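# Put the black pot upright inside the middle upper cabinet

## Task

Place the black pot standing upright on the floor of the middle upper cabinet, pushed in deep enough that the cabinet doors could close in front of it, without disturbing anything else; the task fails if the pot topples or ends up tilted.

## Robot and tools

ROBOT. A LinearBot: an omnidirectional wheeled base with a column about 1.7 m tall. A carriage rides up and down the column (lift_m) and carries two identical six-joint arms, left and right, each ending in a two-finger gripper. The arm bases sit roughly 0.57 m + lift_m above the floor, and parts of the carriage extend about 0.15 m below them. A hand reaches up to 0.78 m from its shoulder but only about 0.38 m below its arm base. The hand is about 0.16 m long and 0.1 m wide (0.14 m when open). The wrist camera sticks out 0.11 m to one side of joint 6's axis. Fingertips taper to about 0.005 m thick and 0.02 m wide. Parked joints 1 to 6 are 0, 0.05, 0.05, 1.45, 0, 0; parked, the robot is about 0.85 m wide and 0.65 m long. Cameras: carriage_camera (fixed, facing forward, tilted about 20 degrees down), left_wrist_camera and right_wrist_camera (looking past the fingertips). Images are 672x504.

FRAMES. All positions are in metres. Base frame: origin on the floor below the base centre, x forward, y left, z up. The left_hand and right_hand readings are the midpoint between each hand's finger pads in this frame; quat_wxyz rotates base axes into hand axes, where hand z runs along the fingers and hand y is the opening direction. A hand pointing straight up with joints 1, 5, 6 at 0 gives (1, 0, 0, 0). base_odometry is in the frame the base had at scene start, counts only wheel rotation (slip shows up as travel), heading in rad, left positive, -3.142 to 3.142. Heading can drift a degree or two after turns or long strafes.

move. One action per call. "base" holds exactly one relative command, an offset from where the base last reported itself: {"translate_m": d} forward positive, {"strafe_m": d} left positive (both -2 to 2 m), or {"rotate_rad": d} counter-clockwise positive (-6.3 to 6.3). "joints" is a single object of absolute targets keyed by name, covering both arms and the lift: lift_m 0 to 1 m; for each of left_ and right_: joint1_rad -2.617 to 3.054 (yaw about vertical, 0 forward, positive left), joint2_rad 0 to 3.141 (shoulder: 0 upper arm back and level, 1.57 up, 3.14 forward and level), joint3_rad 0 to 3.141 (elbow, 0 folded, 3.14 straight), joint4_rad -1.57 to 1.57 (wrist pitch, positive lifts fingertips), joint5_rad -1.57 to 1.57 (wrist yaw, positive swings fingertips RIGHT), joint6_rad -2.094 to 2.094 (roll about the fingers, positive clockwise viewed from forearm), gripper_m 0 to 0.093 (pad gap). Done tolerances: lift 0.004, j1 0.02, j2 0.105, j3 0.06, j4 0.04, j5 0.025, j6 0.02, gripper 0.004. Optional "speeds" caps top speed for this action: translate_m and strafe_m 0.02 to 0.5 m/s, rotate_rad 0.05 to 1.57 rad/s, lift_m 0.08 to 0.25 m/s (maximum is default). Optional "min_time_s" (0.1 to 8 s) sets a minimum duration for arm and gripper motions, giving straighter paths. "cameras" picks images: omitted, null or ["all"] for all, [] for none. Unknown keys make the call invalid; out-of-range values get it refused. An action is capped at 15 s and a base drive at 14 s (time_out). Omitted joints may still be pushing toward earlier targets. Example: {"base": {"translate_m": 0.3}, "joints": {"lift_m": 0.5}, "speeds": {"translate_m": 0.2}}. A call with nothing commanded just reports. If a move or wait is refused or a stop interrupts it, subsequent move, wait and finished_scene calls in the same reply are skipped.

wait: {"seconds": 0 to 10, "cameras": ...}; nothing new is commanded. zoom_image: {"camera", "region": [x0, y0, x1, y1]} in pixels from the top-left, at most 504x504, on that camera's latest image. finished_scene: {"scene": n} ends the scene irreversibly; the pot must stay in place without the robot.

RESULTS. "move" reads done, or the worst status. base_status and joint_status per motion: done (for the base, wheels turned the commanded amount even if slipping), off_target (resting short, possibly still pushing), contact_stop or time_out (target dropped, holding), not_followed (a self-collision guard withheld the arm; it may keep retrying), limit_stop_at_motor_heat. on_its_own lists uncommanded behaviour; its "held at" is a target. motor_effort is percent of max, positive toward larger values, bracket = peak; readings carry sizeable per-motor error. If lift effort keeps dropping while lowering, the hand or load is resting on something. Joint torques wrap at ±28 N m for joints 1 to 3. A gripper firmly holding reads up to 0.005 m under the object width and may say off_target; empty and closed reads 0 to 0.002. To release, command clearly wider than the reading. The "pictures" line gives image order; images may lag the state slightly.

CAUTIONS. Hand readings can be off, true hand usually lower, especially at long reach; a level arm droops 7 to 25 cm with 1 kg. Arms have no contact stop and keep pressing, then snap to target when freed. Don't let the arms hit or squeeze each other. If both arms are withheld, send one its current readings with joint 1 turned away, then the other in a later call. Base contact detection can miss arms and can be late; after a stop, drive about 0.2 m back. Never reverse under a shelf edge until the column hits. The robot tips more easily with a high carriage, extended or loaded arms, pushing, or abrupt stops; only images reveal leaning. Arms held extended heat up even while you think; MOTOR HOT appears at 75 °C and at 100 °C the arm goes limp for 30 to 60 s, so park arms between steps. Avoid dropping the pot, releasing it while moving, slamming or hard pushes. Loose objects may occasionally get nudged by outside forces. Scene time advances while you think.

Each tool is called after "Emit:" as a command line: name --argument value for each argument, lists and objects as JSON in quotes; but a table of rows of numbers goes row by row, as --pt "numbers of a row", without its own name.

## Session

Emit:
move --cameras '["carriage_camera"]'

Scene clock: 0.00 s.
Joint torques (N m): no reading
base_odometry: x=+0.000 y=+0.000 heading=+0.000
base_status: not commanded
joint_positions: lift_m=+0.300 left_joint1_rad=+0.004 left_joint2_rad=+0.038 left_joint3_rad=+0.032 left_joint4_rad=+1.473 left_joint5_rad=+0.016 left_joint6_rad=-0.004 left_gripper_m=+0.09396 right_joint1_rad=-0.013 right_joint2_rad=+0.032 right_joint3_rad=+0.046 right_joint4_rad=+1.480 right_joint5_rad=-0.045 right_joint6_rad=-0.037 right_gripper_m=+0.09396
joint_status: not commanded
motor_effort: lift_m=+23 drive_wheels=-2
left_hand: x=+0.2496 y=+0.3008 z=+1.3008 quat_wxyz=(+0.999, +0.008, +0.052, +0.000) (m; base frame)
right_hand: x=+0.2418 y=-0.2960 z=+1.3045 quat_wxyz=(+0.999, -0.023, +0.038, -0.024) (m; base frame)
pictures: carriage_camera

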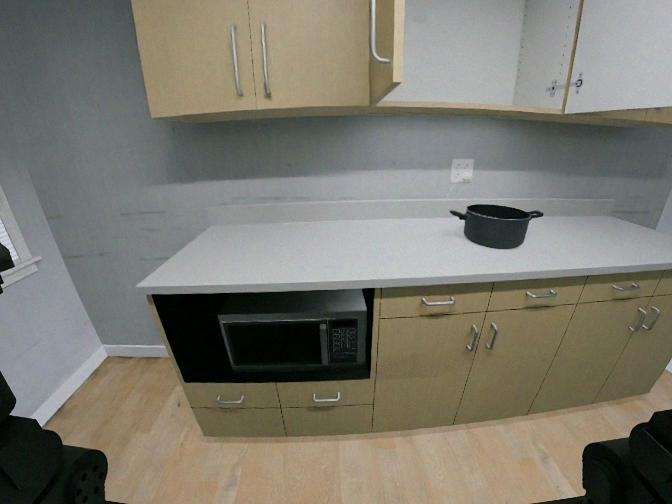

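Emit:
zoom_image --camera "carriage_camera" --region '[130, 180, 390, 310]'

Emit:
zoom_image --camera "carriage_camera" --region '[390, 180, 650, 310]'

Emit:
zoom_image --camera "carriage_camera" --region '[360, 0, 672, 200]'

Scaled by 1.938 from the camera's 672x504 image, which has a finer 960x720 frame.

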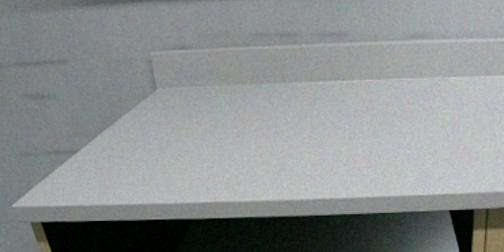

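Scaled by 1.938 from the camera's 672x504 image, which has a finer 960x720 frame.

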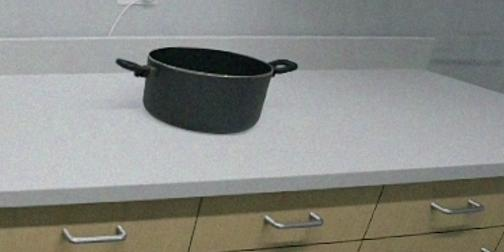

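Scaled by 1.615 from the camera's 672x504 image, which has a finer 960x720 frame.

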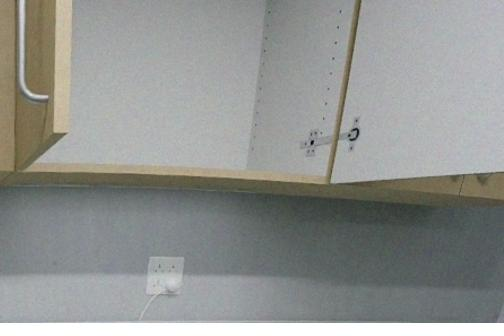

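Emit:
move --base '{"rotate_rad": 0.026}' --joints '{"lift_m": 0.6, "left_joint6_rad": -1.571, "right_joint6_rad": 1.571, "left_gripper_m": 0.093, "right_gripper_m": 0.093}' --speeds '{"rotate_rad": 0.2, "lift_m": 0.25}' --cameras '[]'

Emit:
move --base '{"strafe_m": -0.644}' --speeds '{"strafe_m": 0.3}' --cameras '["carriage_camera"]'

Emit:
zoom_image --camera "carriage_camera" --region '[205, 160, 465, 355]'

Emit:
zoom_image --camera "carriage_camera" --region '[0, 230, 336, 482]'

Emit:
zoom_image --camera "carriage_camera" --region '[336, 230, 672, 482]'

Scene clock: 7.57 s.
Joint torques (N m): left_arm=[-0.06 4.49 5.44 -0.11 0.1 -0.07] | right_arm=[-0.17 4.57 4.97 -0.27 -0.08 0.15]
move: done
base_odometry: x=+0.000 y=+0.000 heading=+0.025
base_status: done
joint_positions: lift_m=+0.600 left_joint1_rad=+0.004 left_joint2_rad=+0.038 left_joint3_rad=+0.032 left_joint4_rad=+1.473 left_joint5_rad=+0.016 left_joint6_rad=-1.559 left_gripper_m=+0.09313 right_joint1_rad=-0.013 right_joint2_rad=+0.032 right_joint3_rad=+0.046 right_joint4_rad=+1.480 right_joint5_rad=-0.045 right_joint6_rad=+1.555 right_gripper_m=+0.09311
joint_status: all done
motor_effort: lift_m=+23(28) drive_wheels=-8(11)
left_hand: x=+0.2496 y=+0.3008 z=+1.6007 quat_wxyz=(+0.711, -0.031, +0.042, -0.701) (m; base frame)
right_hand: x=+0.2417 y=-0.2960 z=+1.6044 quat_wxyz=(+0.716, +0.011, +0.043, +0.697) (m; base frame)
pictures: none
No camera images: "cameras" was empty.

Scene clock: 11.30 s.
Joint torques (N m): left_arm=[-0.01 4.49 5.41 -0.12 0.1 -0.09] | right_arm=[-0.21 4.6 4.98 -0.26 -0.09 0.16]
move: done
base_odometry: x=+0.016 y=-0.644 heading=+0.025
base_status: done
joint_positions: lift_m=+0.600 left_joint1_rad=+0.004 left_joint2_rad=+0.038 left_joint3_rad=+0.032 left_joint4_rad=+1.473 left_joint5_rad=+0.016 left_joint6_rad=-1.561 left_gripper_m=+0.09313 right_joint1_rad=-0.013 right_joint2_rad=+0.032 right_joint3_rad=+0.046 right_joint4_rad=+1.480 right_joint5_rad=-0.045 right_joint6_rad=+1.557 right_gripper_m=+0.09311
joint_status: not commanded
motor_effort: lift_m=+23(23) drive_wheels=-1(8)
left_hand: x=+0.2496 y=+0.3008 z=+1.6007 quat_wxyz=(+0.711, -0.031, +0.042, -0.701) (m; base frame)
right_hand: x=+0.2417 y=-0.2959 z=+1.6044 quat_wxyz=(+0.715, +0.011, +0.043, +0.698) (m; base frame)
pictures: carriage_camera

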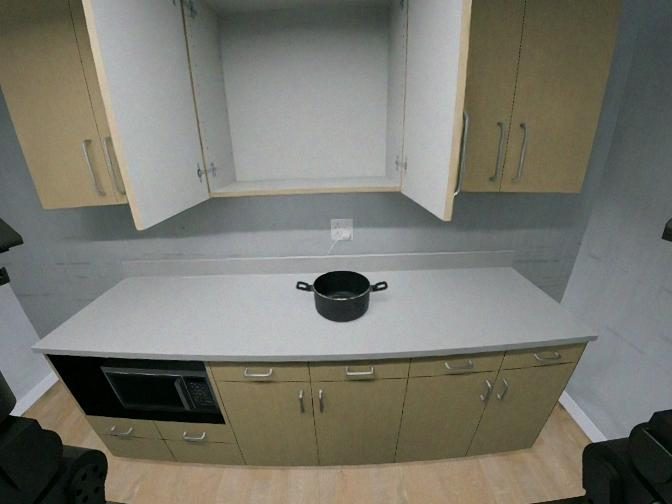

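Scaled by 1.938 from the camera's 672x504 image, which has a finer 960x720 frame.

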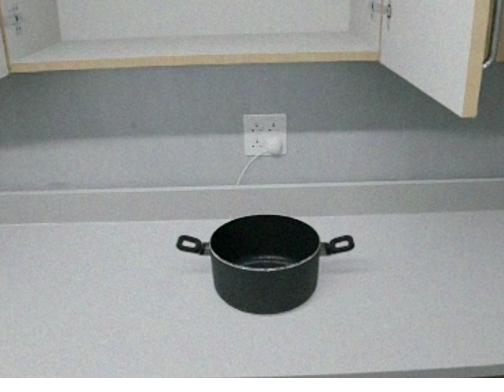

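Scaled by 1.500 from the camera's 672x504 image, which has a finer 960x720 frame.

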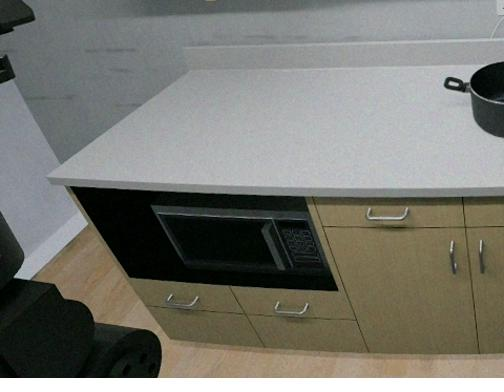

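Scaled by 1.500 from the camera's 672x504 image, which has a finer 960x720 frame.

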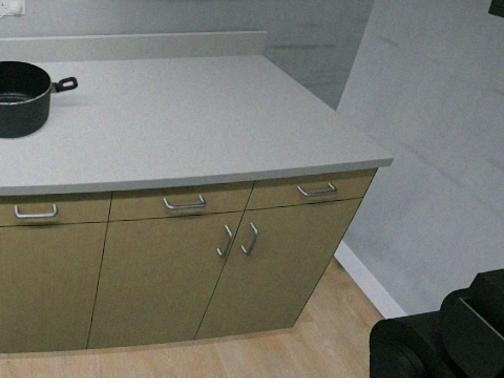

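Emit:
move --joints '{"lift_m": 0.95}' --speeds '{"lift_m": 0.25}' --cameras '["carriage_camera"]'

Emit:
zoom_image --camera "carriage_camera" --region '[260, 280, 420, 400]'

Emit:
zoom_image --camera "carriage_camera" --region '[180, 120, 440, 310]'

Emit:
move --joints '{"lift_m": 0.344}' --speeds '{"lift_m": 0.25}' --cameras '["carriage_camera"]'

Emit:
zoom_image --camera "carriage_camera" --region '[240, 180, 440, 330]'

Emit:
zoom_image --camera "carriage_camera" --region '[180, 60, 480, 280]'

Scene clock: 17.43 s.
Joint torques (N m): left_arm=[-0.08 4.46 5.39 -0.11 0.11 -0.07] | right_arm=[-0.12 4.6 4.89 -0.26 -0.08 0.14]
move: done
base_odometry: x=+0.016 y=-0.644 heading=+0.025
base_status: not commanded
joint_positions: lift_m=+0.950 left_joint1_rad=+0.004 left_joint2_rad=+0.038 left_joint3_rad=+0.032 left_joint4_rad=+1.473 left_joint5_rad=+0.016 left_joint6_rad=-1.561 left_gripper_m=+0.09312 right_joint1_rad=-0.013 right_joint2_rad=+0.032 right_joint3_rad=+0.046 right_joint4_rad=+1.480 right_joint5_rad=-0.045 right_joint6_rad=+1.557 right_gripper_m=+0.09310
joint_status: all done
motor_effort: lift_m=+23(28) drive_wheels=-4(5)
left_hand: x=+0.2496 y=+0.3008 z=+1.9507 quat_wxyz=(+0.711, -0.031, +0.042, -0.702) (m; base frame)
right_hand: x=+0.2417 y=-0.2959 z=+1.9544 quat_wxyz=(+0.715, +0.011, +0.043, +0.698) (m; base frame)
pictures: carriage_camera

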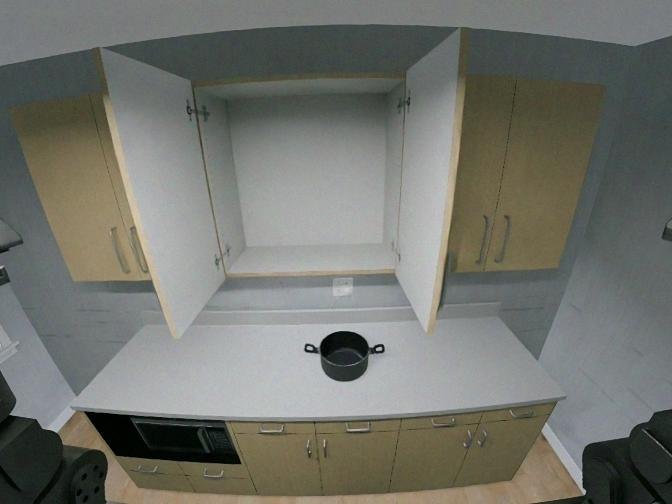

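Scaled by 3.150 from the camera's 672x504 image, which has a finer 960x720 frame.

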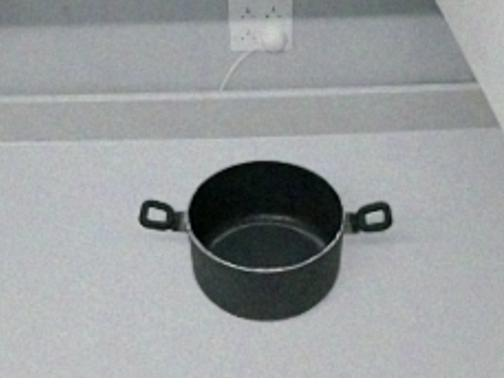

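Scaled by 1.938 from the camera's 672x504 image, which has a finer 960x720 frame.

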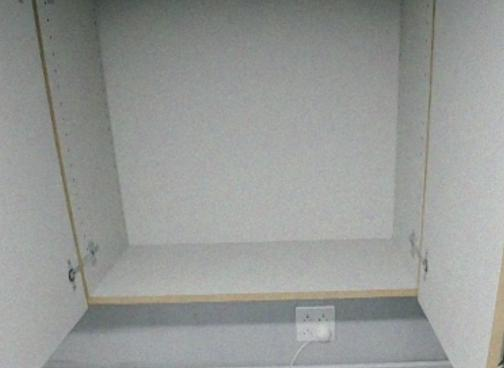

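Scene clock: 20.40 s.
Joint torques (N m): left_arm=[-0.06 4.46 5.42 -0.11 0.1 -0.08] | right_arm=[-0.17 4.67 4.94 -0.26 -0.1 0.14]
move: done
base_odometry: x=+0.016 y=-0.644 heading=+0.025
base_status: not commanded
joint_positions: lift_m=+0.344 left_joint1_rad=+0.004 left_joint2_rad=+0.038 left_joint3_rad=+0.032 left_joint4_rad=+1.473 left_joint5_rad=+0.016 left_joint6_rad=-1.561 left_gripper_m=+0.09312 right_joint1_rad=-0.013 right_joint2_rad=+0.032 right_joint3_rad=+0.046 right_joint4_rad=+1.480 right_joint5_rad=-0.045 right_joint6_rad=+1.557 right_gripper_m=+0.09310
joint_status: all done
motor_effort: lift_m=+21(22) drive_wheels=-4(5)
left_hand: x=+0.2496 y=+0.3008 z=+1.3451 quat_wxyz=(+0.711, -0.031, +0.042, -0.702) (m; base frame)
right_hand: x=+0.2417 y=-0.2959 z=+1.3487 quat_wxyz=(+0.715, +0.011, +0.043, +0.698) (m; base frame)
pictures: carriage_camera

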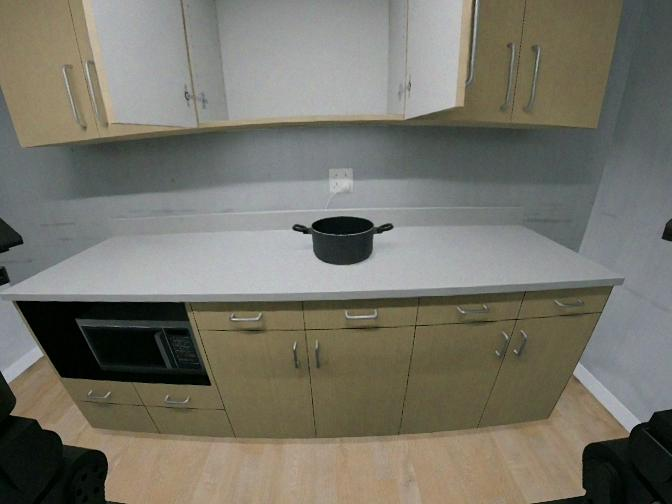

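Scaled by 2.520 from the camera's 672x504 image, which has a finer 960x720 frame.

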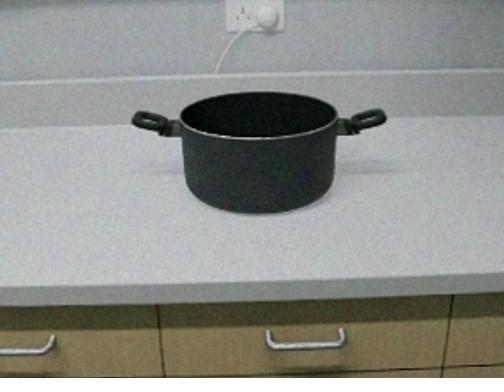

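Scaled by 1.680 from the camera's 672x504 image, which has a finer 960x720 frame.

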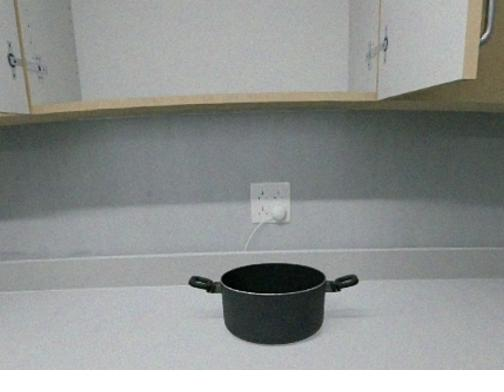

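Emit:
move --base '{"strafe_m": -0.012}' --joints '{"left_joint1_rad": -0.298, "left_joint2_rad": 2.545, "left_joint3_rad": 1.694, "left_joint4_rad": 0.893, "left_joint5_rad": -0.305, "left_joint6_rad": -1.571, "left_gripper_m": 0.093, "right_joint1_rad": 0.308, "right_joint2_rad": 2.502, "right_joint3_rad": 1.605, "right_joint4_rad": 0.946, "right_joint5_rad": 0.318, "right_joint6_rad": 1.571, "right_gripper_m": 0.093}' --min_time_s 2.5 --cameras '["carriage_camera", "left_wrist_camera", "right_wrist_camera"]'

Scene clock: 30.60 s.
Joint torques (N m): left_arm=[-0.53 -17.05 8.4 2.37 -0.1 -0.01] | right_arm=[0.24 -15.19 7.68 1.99 0.16 0.04]
move: done
base_odometry: x=+0.016 y=-0.656 heading=+0.025
base_status: done
joint_positions: lift_m=+0.344 left_joint1_rad=-0.293 left_joint2_rad=+2.549 left_joint3_rad=+1.667 left_joint4_rad=+0.887 left_joint5_rad=-0.290 left_joint6_rad=-1.561 left_gripper_m=+0.09313 right_joint1_rad=+0.305 right_joint2_rad=+2.506 right_joint3_rad=+1.574 right_joint4_rad=+0.938 right_joint5_rad=+0.302 right_joint6_rad=+1.558 right_gripper_m=+0.09311
joint_status: all done
motor_effort: lift_m=+21(21) drive_wheels=-3(9)
left_hand: x=+0.8877 y=+0.1543 z=+1.0293 quat_wxyz=(+0.502, -0.496, +0.502, -0.500) (m; base frame)
right_hand: x=+0.8722 y=-0.1527 z=+1.0290 quat_wxyz=(+0.503, +0.495, +0.502, +0.499) (m; base frame)
pictures: carriage_camera, left_wrist_camera, right_wrist_camera

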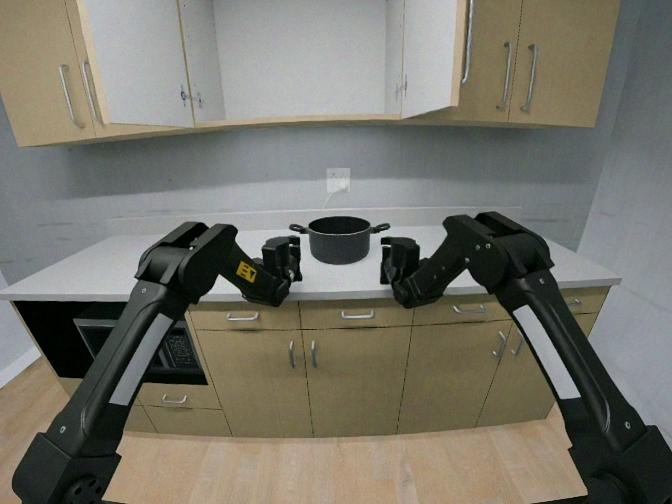

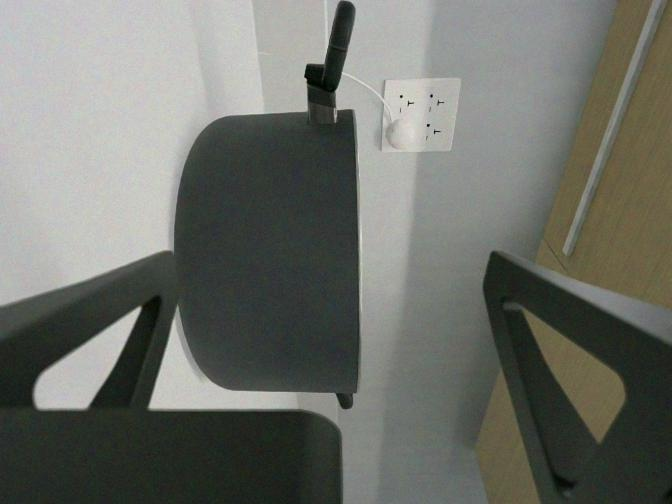

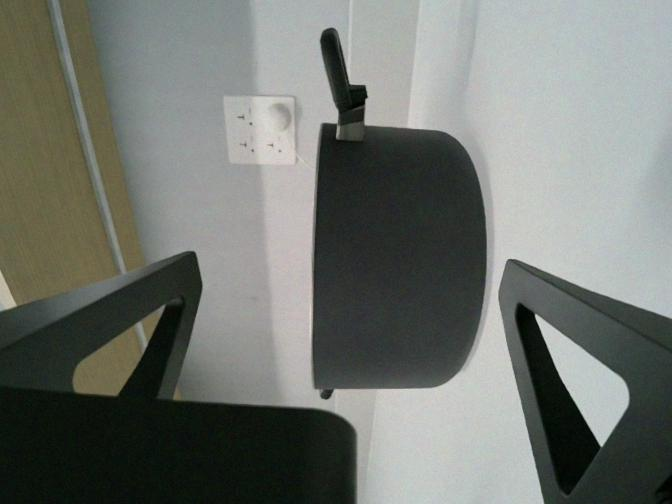

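Emit:
move --base '{"translate_m": 0.19}' --speeds '{"translate_m": 0.15}' --cameras '["carriage_camera", "left_wrist_camera", "right_wrist_camera"]'

Scene clock: 33.47 s.
Joint torques (N m): left_arm=[-0.49 -17.18 8.32 2.37 -0.06 0.01] | right_arm=[0.14 -15.1 7.69 2.01 0.14 0.07]
move: done
base_odometry: x=+0.206 y=-0.651 heading=+0.024
base_status: done
joint_positions: lift_m=+0.344 left_joint1_rad=-0.294 left_joint2_rad=+2.549 left_joint3_rad=+1.667 left_joint4_rad=+0.886 left_joint5_rad=-0.293 left_joint6_rad=-1.561 left_gripper_m=+0.09313 right_joint1_rad=+0.305 right_joint2_rad=+2.506 right_joint3_rad=+1.574 right_joint4_rad=+0.937 right_joint5_rad=+0.305 right_joint6_rad=+1.558 right_gripper_m=+0.09311
joint_status: not commanded
motor_effort: lift_m=+21(21) drive_wheels=-6(11)
left_hand: x=+0.8876 y=+0.1543 z=+1.0292 quat_wxyz=(+0.503, -0.497, +0.501, -0.499) (m; base frame)
right_hand: x=+0.8721 y=-0.1529 z=+1.0288 quat_wxyz=(+0.504, +0.496, +0.502, +0.498) (m; base frame)
pictures: carriage_camera, left_wrist_camera, right_wrist_camera

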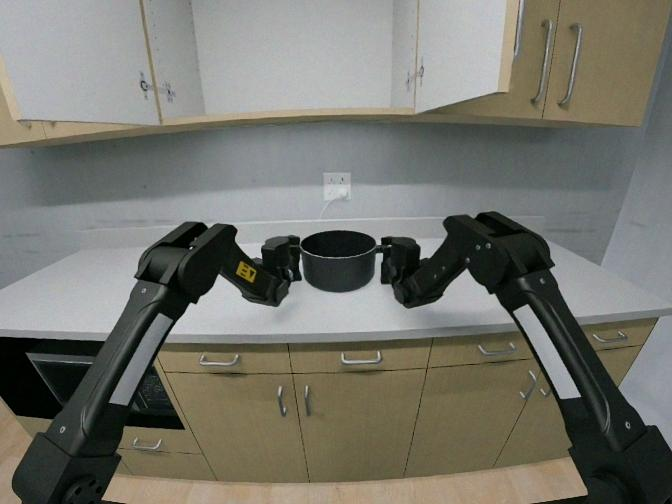

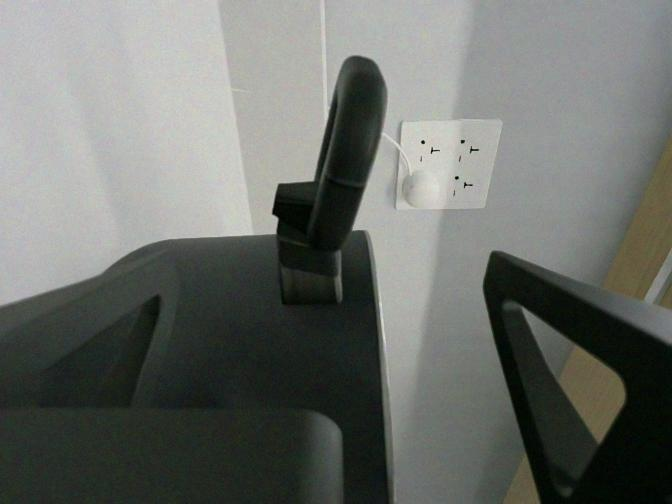

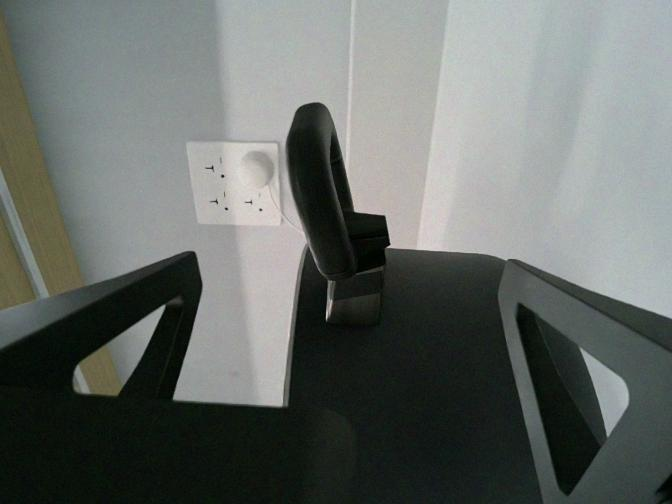

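Emit:
move --base '{"translate_m": 0.032}' --speeds '{"translate_m": 0.08}' --cameras '["left_wrist_camera", "right_wrist_camera"]'

Scene clock: 35.53 s.
Joint torques (N m): left_arm=[-0.36 -17.07 8.32 2.37 -0.07 -0.01] | right_arm=[-0.01 -15.13 7.64 1.99 0.12 0.07]
move: done
base_odometry: x=+0.238 y=-0.651 heading=+0.024
base_status: done
joint_positions: lift_m=+0.344 left_joint1_rad=-0.294 left_joint2_rad=+2.549 left_joint3_rad=+1.667 left_joint4_rad=+0.885 left_joint5_rad=-0.294 left_joint6_rad=-1.561 left_gripper_m=+0.09313 right_joint1_rad=+0.306 right_joint2_rad=+2.506 right_joint3_rad=+1.574 right_joint4_rad=+0.937 right_joint5_rad=+0.305 right_joint6_rad=+1.558 right_gripper_m=+0.09311
joint_status: not commanded
motor_effort: lift_m=+21(21) drive_wheels=+1(11)
left_hand: x=+0.8875 y=+0.1539 z=+1.0290 quat_wxyz=(+0.503, -0.497, +0.501, -0.499) (m; base frame)
right_hand: x=+0.8721 y=-0.1528 z=+1.0288 quat_wxyz=(+0.504, +0.496, +0.502, +0.498) (m; base frame)
pictures: left_wrist_camera, right_wrist_camera

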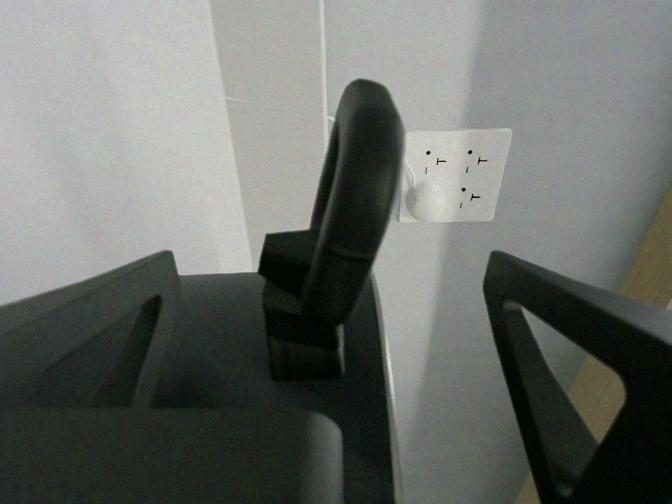

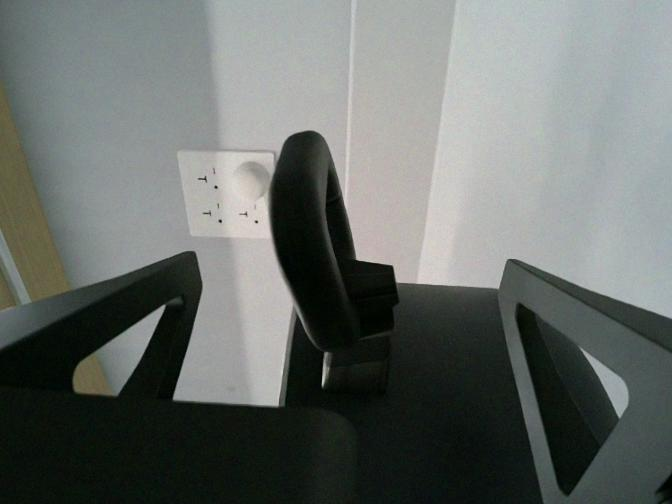

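Emit:
move --base '{"translate_m": 0.012}' --joints '{"lift_m": 0.353}' --speeds '{"translate_m": 0.05, "lift_m": 0.08}' --cameras '["left_wrist_camera", "right_wrist_camera"]'

Scene clock: 37.27 s.
Joint torques (N m): left_arm=[-0.5 -17.43 7.97 2.41 0.03 0.03] | right_arm=[0.06 -15.64 7.2 2.01 0.14 0.06]
move: done
base_odometry: x=+0.250 y=-0.651 heading=+0.023
base_status: done
joint_positions: lift_m=+0.353 left_joint1_rad=-0.293 left_joint2_rad=+2.553 left_joint3_rad=+1.671 left_joint4_rad=+0.882 left_joint5_rad=-0.303 left_joint6_rad=-1.562 left_gripper_m=+0.09313 right_joint1_rad=+0.306 right_joint2_rad=+2.510 right_joint3_rad=+1.581 right_joint4_rad=+0.935 right_joint5_rad=+0.306 right_joint6_rad=+1.558 right_gripper_m=+0.09311
joint_status: all done
motor_effort: lift_m=+23(28) drive_wheels=-5(9)
left_hand: x=+0.8882 y=+0.1562 z=+1.0359 quat_wxyz=(+0.505, -0.500, +0.500, -0.495) (m; base frame)
right_hand: x=+0.8730 y=-0.1523 z=+1.0373 quat_wxyz=(+0.504, +0.496, +0.501, +0.499) (m; base frame)
pictures: left_wrist_camera, right_wrist_camera

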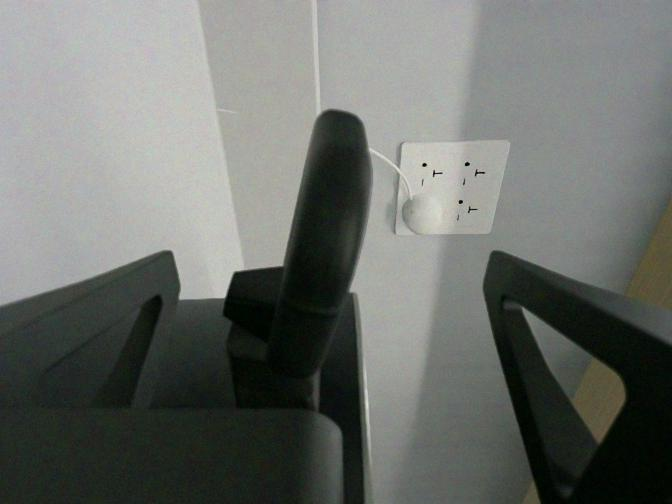

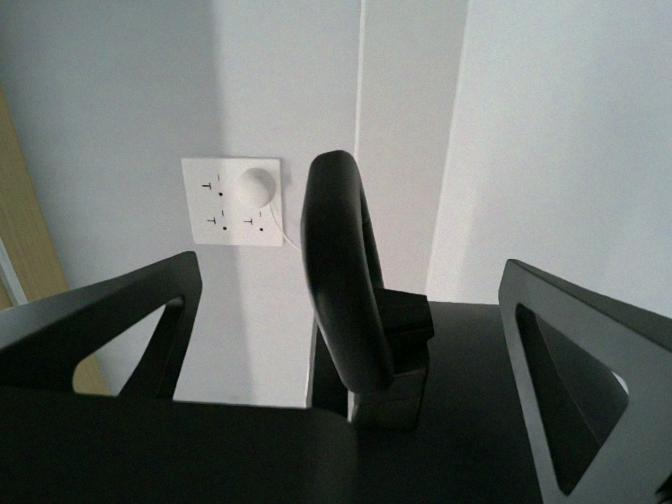

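Emit:
move --joints '{"left_gripper_m": 0.032, "right_gripper_m": 0.032}' --min_time_s 1.2 --cameras '[]'

Emit:
move --joints '{"left_gripper_m": 0.01, "right_gripper_m": 0.01}' --min_time_s 1.5 --cameras '["carriage_camera", "left_wrist_camera", "right_wrist_camera"]'

Scene clock: 39.50 s.
Joint torques (N m): left_arm=[-0.5 -17.78 7.9 2.76 0.04 0.12] | right_arm=[0.03 -15.71 7.09 2.32 0.15 0.04]
move: done
base_odometry: x=+0.250 y=-0.651 heading=+0.023
base_status: not commanded
joint_positions: lift_m=+0.353 left_joint1_rad=-0.293 left_joint2_rad=+2.556 left_joint3_rad=+1.671 left_joint4_rad=+0.850 left_joint5_rad=-0.306 left_joint6_rad=-1.572 left_gripper_m=+0.03223 right_joint1_rad=+0.306 right_joint2_rad=+2.512 right_joint3_rad=+1.581 right_joint4_rad=+0.909 right_joint5_rad=+0.306 right_joint6_rad=+1.558 right_gripper_m=+0.03213
joint_status: all done
motor_effort: lift_m=+23(23) drive_wheels=+1(5)
left_hand: x=+0.8880 y=+0.1567 z=+1.0265 quat_wxyz=(+0.497, -0.509, +0.507, -0.486) (m; base frame)
right_hand: x=+0.8729 y=-0.1524 z=+1.0302 quat_wxyz=(+0.500, +0.500, +0.510, +0.490) (m; base frame)
pictures: none
No camera images: "cameras" was empty.

Scene clock: 41.30 s.
Joint torques (N m): left_arm=[-0.51 -17.84 8.02 2.87 -0.03 0.27] | right_arm=[0.13 -15.64 7.19 2.45 0.14 0.4]
move: off_target
base_odometry: x=+0.250 y=-0.651 heading=+0.023
base_status: not commanded
joint_positions: lift_m=+0.353 left_joint1_rad=-0.293 left_joint2_rad=+2.556 left_joint3_rad=+1.671 left_joint4_rad=+0.842 left_joint5_rad=-0.300 left_joint6_rad=-1.586 left_gripper_m=+0.02428 right_joint1_rad=+0.306 right_joint2_rad=+2.512 right_joint3_rad=+1.581 right_joint4_rad=+0.896 right_joint5_rad=+0.306 right_joint6_rad=+1.526 right_gripper_m=+0.02475
joint_status: left_gripper_m off_target (ended at +0.02430, target +0.01000); right_gripper_m off_target (ended at +0.02477, target +0.01000)
motor_effort: lift_m=+23(23) drive_wheels=-5(6)
left_hand: x=+0.8880 y=+0.1560 z=+1.0246 quat_wxyz=(+0.491, -0.513, +0.508, -0.488) (m; base frame)
right_hand: x=+0.8729 y=-0.1524 z=+1.0271 quat_wxyz=(+0.505, +0.494, +0.522, +0.478) (m; base frame)
pictures: carriage_camera, left_wrist_camera, right_wrist_camera

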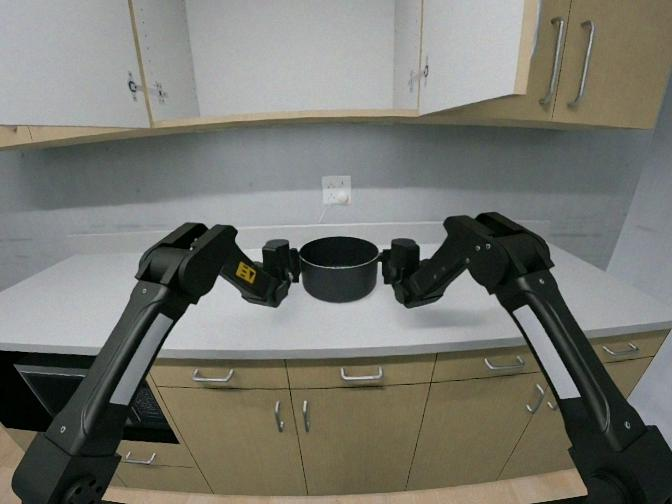

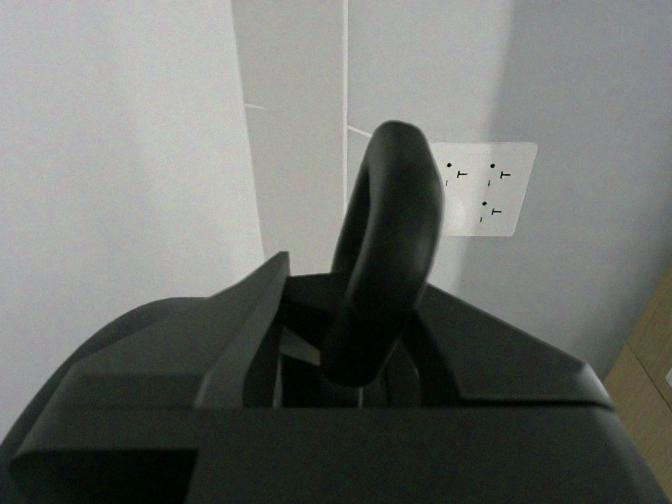

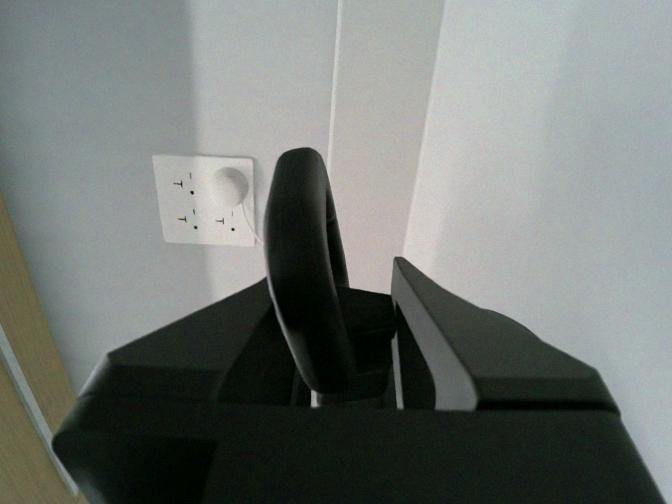

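Emit:
move --joints '{"lift_m": 0.42}' --speeds '{"lift_m": 0.08}' --cameras '[]'

Emit:
move --joints '{"lift_m": 0.48, "left_joint2_rad": 2.525, "left_joint4_rad": 1.06, "right_joint2_rad": 2.482, "right_joint4_rad": 1.11}' --speeds '{"lift_m": 0.1}' --min_time_s 1.0 --cameras '["carriage_camera"]'

Emit:
zoom_image --camera "carriage_camera" --region '[220, 170, 460, 350]'

Scene clock: 44.17 s.
Joint torques (N m): left_arm=[-0.59 -21.53 7.88 4.05 -0.11 0.25] | right_arm=[0.05 -20.16 7.09 3.61 0.14 0.09]
move: done
base_odometry: x=+0.250 y=-0.651 heading=+0.023
base_status: not commanded
joint_positions: lift_m=+0.420 left_joint1_rad=-0.293 left_joint2_rad=+2.593 left_joint3_rad=+1.671 left_joint4_rad=+0.739 left_joint5_rad=-0.294 left_joint6_rad=-1.583 left_gripper_m=+0.02385 right_joint1_rad=+0.306 right_joint2_rad=+2.554 right_joint3_rad=+1.581 right_joint4_rad=+0.793 right_joint5_rad=+0.311 right_joint6_rad=+1.556 right_gripper_m=+0.02381
joint_status: all done
motor_effort: lift_m=+25(28) drive_wheels=-4(5)
left_hand: x=+0.8839 y=+0.1561 z=+1.0425 quat_wxyz=(+0.465, -0.532, +0.551, -0.443) (m; base frame)
right_hand: x=+0.8688 y=-0.1547 z=+1.0420 quat_wxyz=(+0.473, +0.524, +0.557, +0.437) (m; base frame)
pictures: none
No camera images: "cameras" was empty.

Scene clock: 45.47 s.
Joint torques (N m): left_arm=[-0.51 -24.34 8.09 4.49 -0.08 0.07] | right_arm=[0.01 -22.68 7.31 4.01 0.06 0.31]
move: off_target
base_odometry: x=+0.250 y=-0.651 heading=+0.023
base_status: not commanded
joint_positions: lift_m=+0.480 left_joint1_rad=-0.293 left_joint2_rad=+2.600 left_joint3_rad=+1.667 left_joint4_rad=+0.864 left_joint5_rad=-0.295 left_joint6_rad=-1.566 left_gripper_m=+0.02379 right_joint1_rad=+0.306 right_joint2_rad=+2.561 right_joint3_rad=+1.577 right_joint4_rad=+0.917 right_joint5_rad=+0.315 right_joint6_rad=+1.535 right_gripper_m=+0.02376
joint_status: left_joint4_rad off_target (ended at +0.864, target +1.060); right_joint4_rad off_target (ended at +0.917, target +1.110); the others done
motor_effort: lift_m=+24(30) drive_wheels=-6(6)
left_hand: x=+0.8865 y=+0.1556 z=+1.1259 quat_wxyz=(+0.490, -0.511, +0.522, -0.476) (m; base frame)
right_hand: x=+0.8712 y=-0.1546 z=+1.1257 quat_wxyz=(+0.500, +0.503, +0.528, +0.468) (m; base frame)
pictures: carriage_camera

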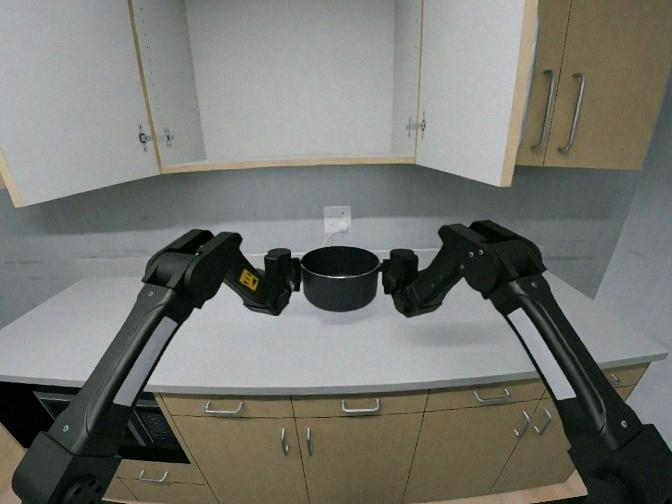

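Scaled by 2.100 from the camera's 672x504 image, which has a finer 960x720 frame.

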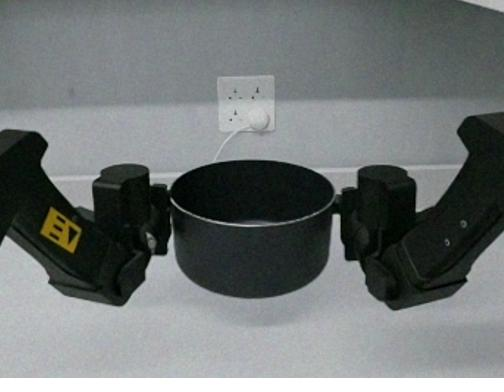

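Emit:
move --base '{"translate_m": -0.53}' --joints '{"lift_m": 0.63}' --speeds '{"translate_m": 0.3, "lift_m": 0.12}' --cameras '[]'

Emit:
move --base '{"strafe_m": 0.138}' --joints '{"lift_m": 0.93}' --speeds '{"lift_m": 0.2, "strafe_m": 0.12}' --cameras '["carriage_camera"]'

Emit:
zoom_image --camera "carriage_camera" --region '[200, 50, 480, 340]'

Scene clock: 49.70 s.
Joint torques (N m): left_arm=[-0.55 -24.31 8.43 4.3 -0.05 0] | right_arm=[-0.05 -22.76 7.62 3.86 0.04 0.38]
move: done
base_odometry: x=-0.280 y=-0.663 heading=+0.023
base_status: done
joint_positions: lift_m=+0.630 left_joint1_rad=-0.293 left_joint2_rad=+2.600 left_joint3_rad=+1.664 left_joint4_rad=+0.881 left_joint5_rad=-0.297 left_joint6_rad=-1.562 left_gripper_m=+0.02379 right_joint1_rad=+0.306 right_joint2_rad=+2.561 right_joint3_rad=+1.573 right_joint4_rad=+0.934 right_joint5_rad=+0.318 right_joint6_rad=+1.529 right_gripper_m=+0.02376
joint_status: all done
motor_effort: lift_m=+25(30) drive_wheels=-4(14)
left_hand: x=+0.8862 y=+0.1559 z=+1.2787 quat_wxyz=(+0.494, -0.508, +0.518, -0.480) (m; base frame)
right_hand: x=+0.8708 y=-0.1552 z=+1.2781 quat_wxyz=(+0.504, +0.501, +0.524, +0.469) (m; base frame)
pictures: none
No camera images: "cameras" was empty.

Scene clock: 51.83 s.
Joint torques (N m): left_arm=[-0.34 -24.32 8.62 4.29 -0.03 -0.04] | right_arm=[0.27 -22.75 7.84 3.78 -0.05 0.4]
move: done
base_odometry: x=-0.283 y=-0.525 heading=+0.023
base_status: done
joint_positions: lift_m=+0.930 left_joint1_rad=-0.295 left_joint2_rad=+2.600 left_joint3_rad=+1.662 left_joint4_rad=+0.883 left_joint5_rad=-0.297 left_joint6_rad=-1.560 left_gripper_m=+0.02379 right_joint1_rad=+0.303 right_joint2_rad=+2.561 right_joint3_rad=+1.568 right_joint4_rad=+0.938 right_joint5_rad=+0.321 right_joint6_rad=+1.528 right_gripper_m=+0.02375
joint_status: all done
motor_effort: lift_m=+24(30) drive_wheels=-3(9)
left_hand: x=+0.8855 y=+0.1546 z=+1.5782 quat_wxyz=(+0.494, -0.507, +0.519, -0.479) (m; base frame)
right_hand: x=+0.8703 y=-0.1575 z=+1.5772 quat_wxyz=(+0.506, +0.502, +0.523, +0.468) (m; base frame)
pictures: carriage_camera

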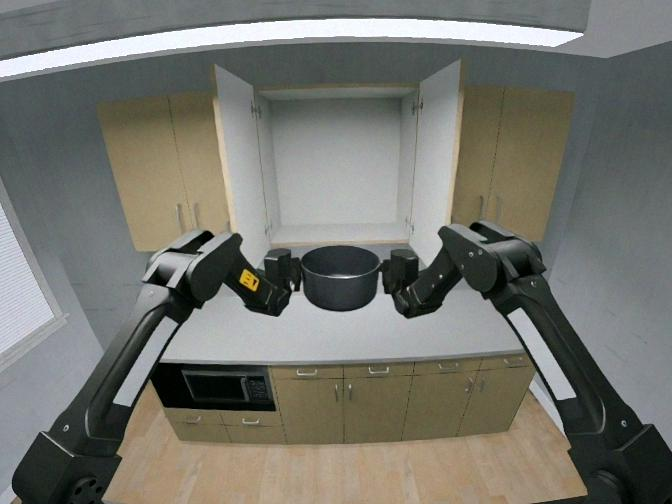

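Scaled by 1.738 from the camera's 672x504 image, which has a finer 960x720 frame.

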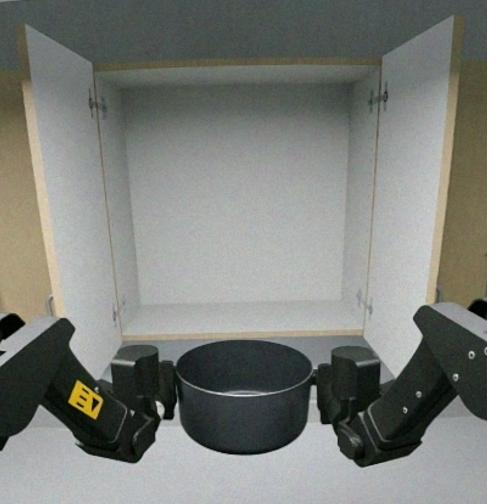

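Emit:
move --base '{"translate_m": 0.6}' --speeds '{"translate_m": 0.3}' --cameras '["carriage_camera"]'

Emit:
zoom_image --camera "carriage_camera" --region '[220, 200, 460, 360]'

Scene clock: 56.17 s.
Joint torques (N m): left_arm=[-0.36 -24.24 8.59 4.31 -0.05 -0.01] | right_arm=[0.27 -22.75 7.87 3.82 -0.01 0.4]
move: done
base_odometry: x=+0.317 y=-0.511 heading=+0.024
base_status: done
joint_positions: lift_m=+0.930 left_joint1_rad=-0.295 left_joint2_rad=+2.600 left_joint3_rad=+1.662 left_joint4_rad=+0.882 left_joint5_rad=-0.297 left_joint6_rad=-1.560 left_gripper_m=+0.02379 right_joint1_rad=+0.303 right_joint2_rad=+2.561 right_joint3_rad=+1.568 right_joint4_rad=+0.937 right_joint5_rad=+0.321 right_joint6_rad=+1.528 right_gripper_m=+0.02375
joint_status: not commanded
motor_effort: lift_m=+24(24) drive_wheels=+1(13)
left_hand: x=+0.8855 y=+0.1546 z=+1.5779 quat_wxyz=(+0.493, -0.507, +0.520, -0.479) (m; base frame)
right_hand: x=+0.8703 y=-0.1575 z=+1.5768 quat_wxyz=(+0.505, +0.502, +0.524, +0.467) (m; base frame)
pictures: carriage_camera

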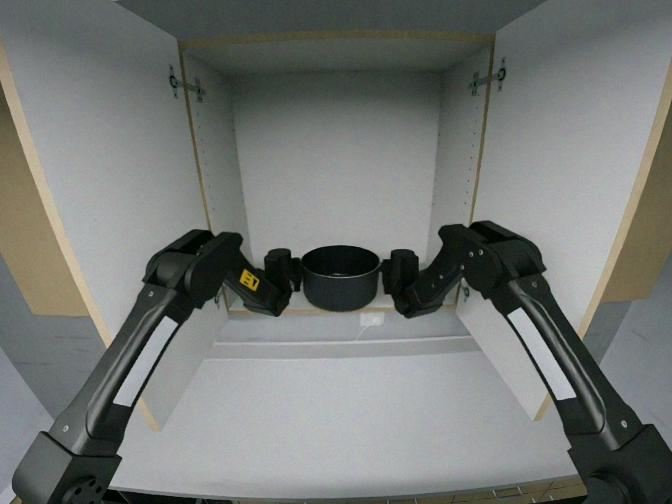

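Scaled by 2.100 from the camera's 672x504 image, which has a finer 960x720 frame.

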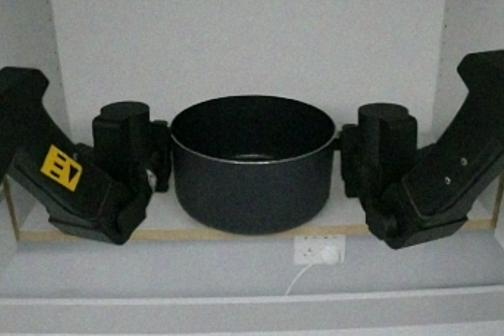

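Emit:
move --base '{"translate_m": 0.09}' --speeds '{"translate_m": 0.15}' --cameras '["carriage_camera"]'

Emit:
zoom_image --camera "carriage_camera" --region '[220, 180, 460, 340]'

Scene clock: 60.37 s.
Joint torques (N m): left_arm=[-0.29 -24.28 8.7 4.32 -0.07 -0.02] | right_arm=[0.25 -22.78 7.84 3.85 0 0.41]
move: done
base_odometry: x=+0.407 y=-0.508 heading=+0.024
base_status: done
joint_positions: lift_m=+0.930 left_joint1_rad=-0.295 left_joint2_rad=+2.600 left_joint3_rad=+1.662 left_joint4_rad=+0.880 left_joint5_rad=-0.298 left_joint6_rad=-1.560 left_gripper_m=+0.02379 right_joint1_rad=+0.303 right_joint2_rad=+2.561 right_joint3_rad=+1.568 right_joint4_rad=+0.935 right_joint5_rad=+0.320 right_joint6_rad=+1.528 right_gripper_m=+0.02374
joint_status: not commanded
motor_effort: lift_m=+24(24) drive_wheels=-5(12)
left_hand: x=+0.8855 y=+0.1547 z=+1.5774 quat_wxyz=(+0.493, -0.507, +0.520, -0.478) (m; base frame)
right_hand: x=+0.8703 y=-0.1575 z=+1.5765 quat_wxyz=(+0.505, +0.502, +0.524, +0.467) (m; base frame)
pictures: carriage_camera

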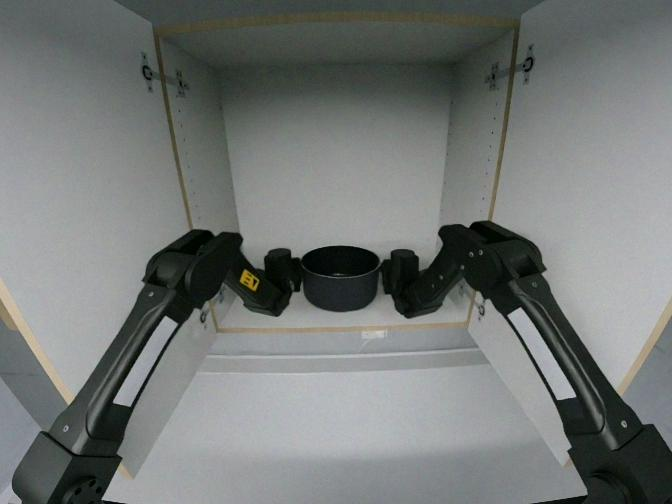

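Scaled by 2.100 from the camera's 672x504 image, which has a finer 960x720 frame.

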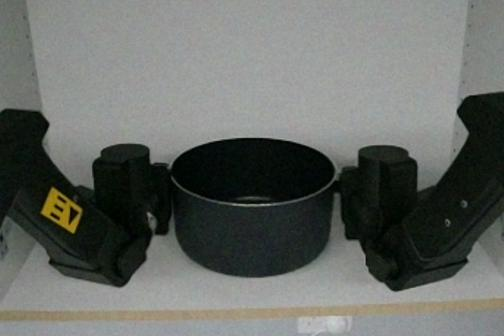

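Emit:
move --base '{"translate_m": 0.038}' --speeds '{"translate_m": 0.1}' --joints '{"lift_m": 0.89}' --cameras '["carriage_camera"]'

Emit:
zoom_image --camera "carriage_camera" --region '[220, 180, 460, 340]'

Scene clock: 62.73 s.
Joint torques (N m): left_arm=[-0.36 -24.31 8.76 3.91 -0.04 -0.03] | right_arm=[0.25 -22.76 7.97 3.41 -0.02 0.53]
move: done
base_odometry: x=+0.445 y=-0.507 heading=+0.025
base_status: done
joint_positions: lift_m=+0.890 left_joint1_rad=-0.295 left_joint2_rad=+2.601 left_joint3_rad=+1.660 left_joint4_rad=+0.916 left_joint5_rad=-0.299 left_joint6_rad=-1.559 left_gripper_m=+0.02379 right_joint1_rad=+0.303 right_joint2_rad=+2.561 right_joint3_rad=+1.568 right_joint4_rad=+0.972 right_joint5_rad=+0.321 right_joint6_rad=+1.513 right_gripper_m=+0.02375
joint_status: all done
motor_effort: lift_m=+22(24) drive_wheels=+1(12)
left_hand: x=+0.8855 y=+0.1548 z=+1.5454 quat_wxyz=(+0.500, -0.502, +0.509, -0.489) (m; base frame)
right_hand: x=+0.8706 y=-0.1576 z=+1.5454 quat_wxyz=(+0.515, +0.493, +0.516, +0.474) (m; base frame)
pictures: carriage_camera

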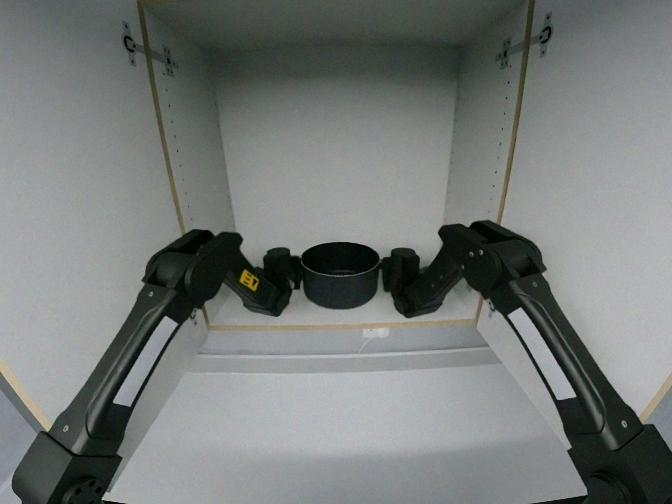

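Scaled by 2.100 from the camera's 672x504 image, which has a finer 960x720 frame.

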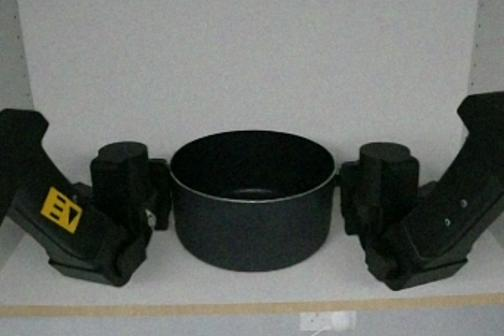

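Emit:
move --joints '{"lift_m": 0.88, "left_joint4_rad": 1.0, "right_joint4_rad": 1.055}' --speeds '{"lift_m": 0.08}' --min_time_s 0.6 --cameras '[]'

Scene clock: 64.77 s.
Joint torques (N m): left_arm=[-0.39 -23.6 8.81 3.04 -0.01 -0.1] | right_arm=[0.25 -21.56 7.94 2.69 -0.02 0.68]
move: off_target
base_odometry: x=+0.445 y=-0.507 heading=+0.025
base_status: not commanded
joint_positions: lift_m=+0.880 left_joint1_rad=-0.295 left_joint2_rad=+2.594 left_joint3_rad=+1.660 left_joint4_rad=+0.934 left_joint5_rad=-0.299 left_joint6_rad=-1.552 left_gripper_m=+0.02379 right_joint1_rad=+0.303 right_joint2_rad=+2.550 right_joint3_rad=+1.568 right_joint4_rad=+0.982 right_joint5_rad=+0.321 right_joint6_rad=+1.501 right_gripper_m=+0.02375
joint_status: left_joint4_rad off_target (ended at +0.933, target +1.000); right_joint4_rad off_target (ended at +0.982, target +1.055); the others done
motor_effort: lift_m=+20(21) drive_wheels=+1(5)
left_hand: x=+0.8857 y=+0.1548 z=+1.5442 quat_wxyz=(+0.506, -0.496, +0.504, -0.494) (m; base frame)
right_hand: x=+0.8709 y=-0.1575 z=+1.5451 quat_wxyz=(+0.522, +0.487, +0.512, +0.478) (m; base frame)
pictures: none
No camera images: "cameras" was empty.


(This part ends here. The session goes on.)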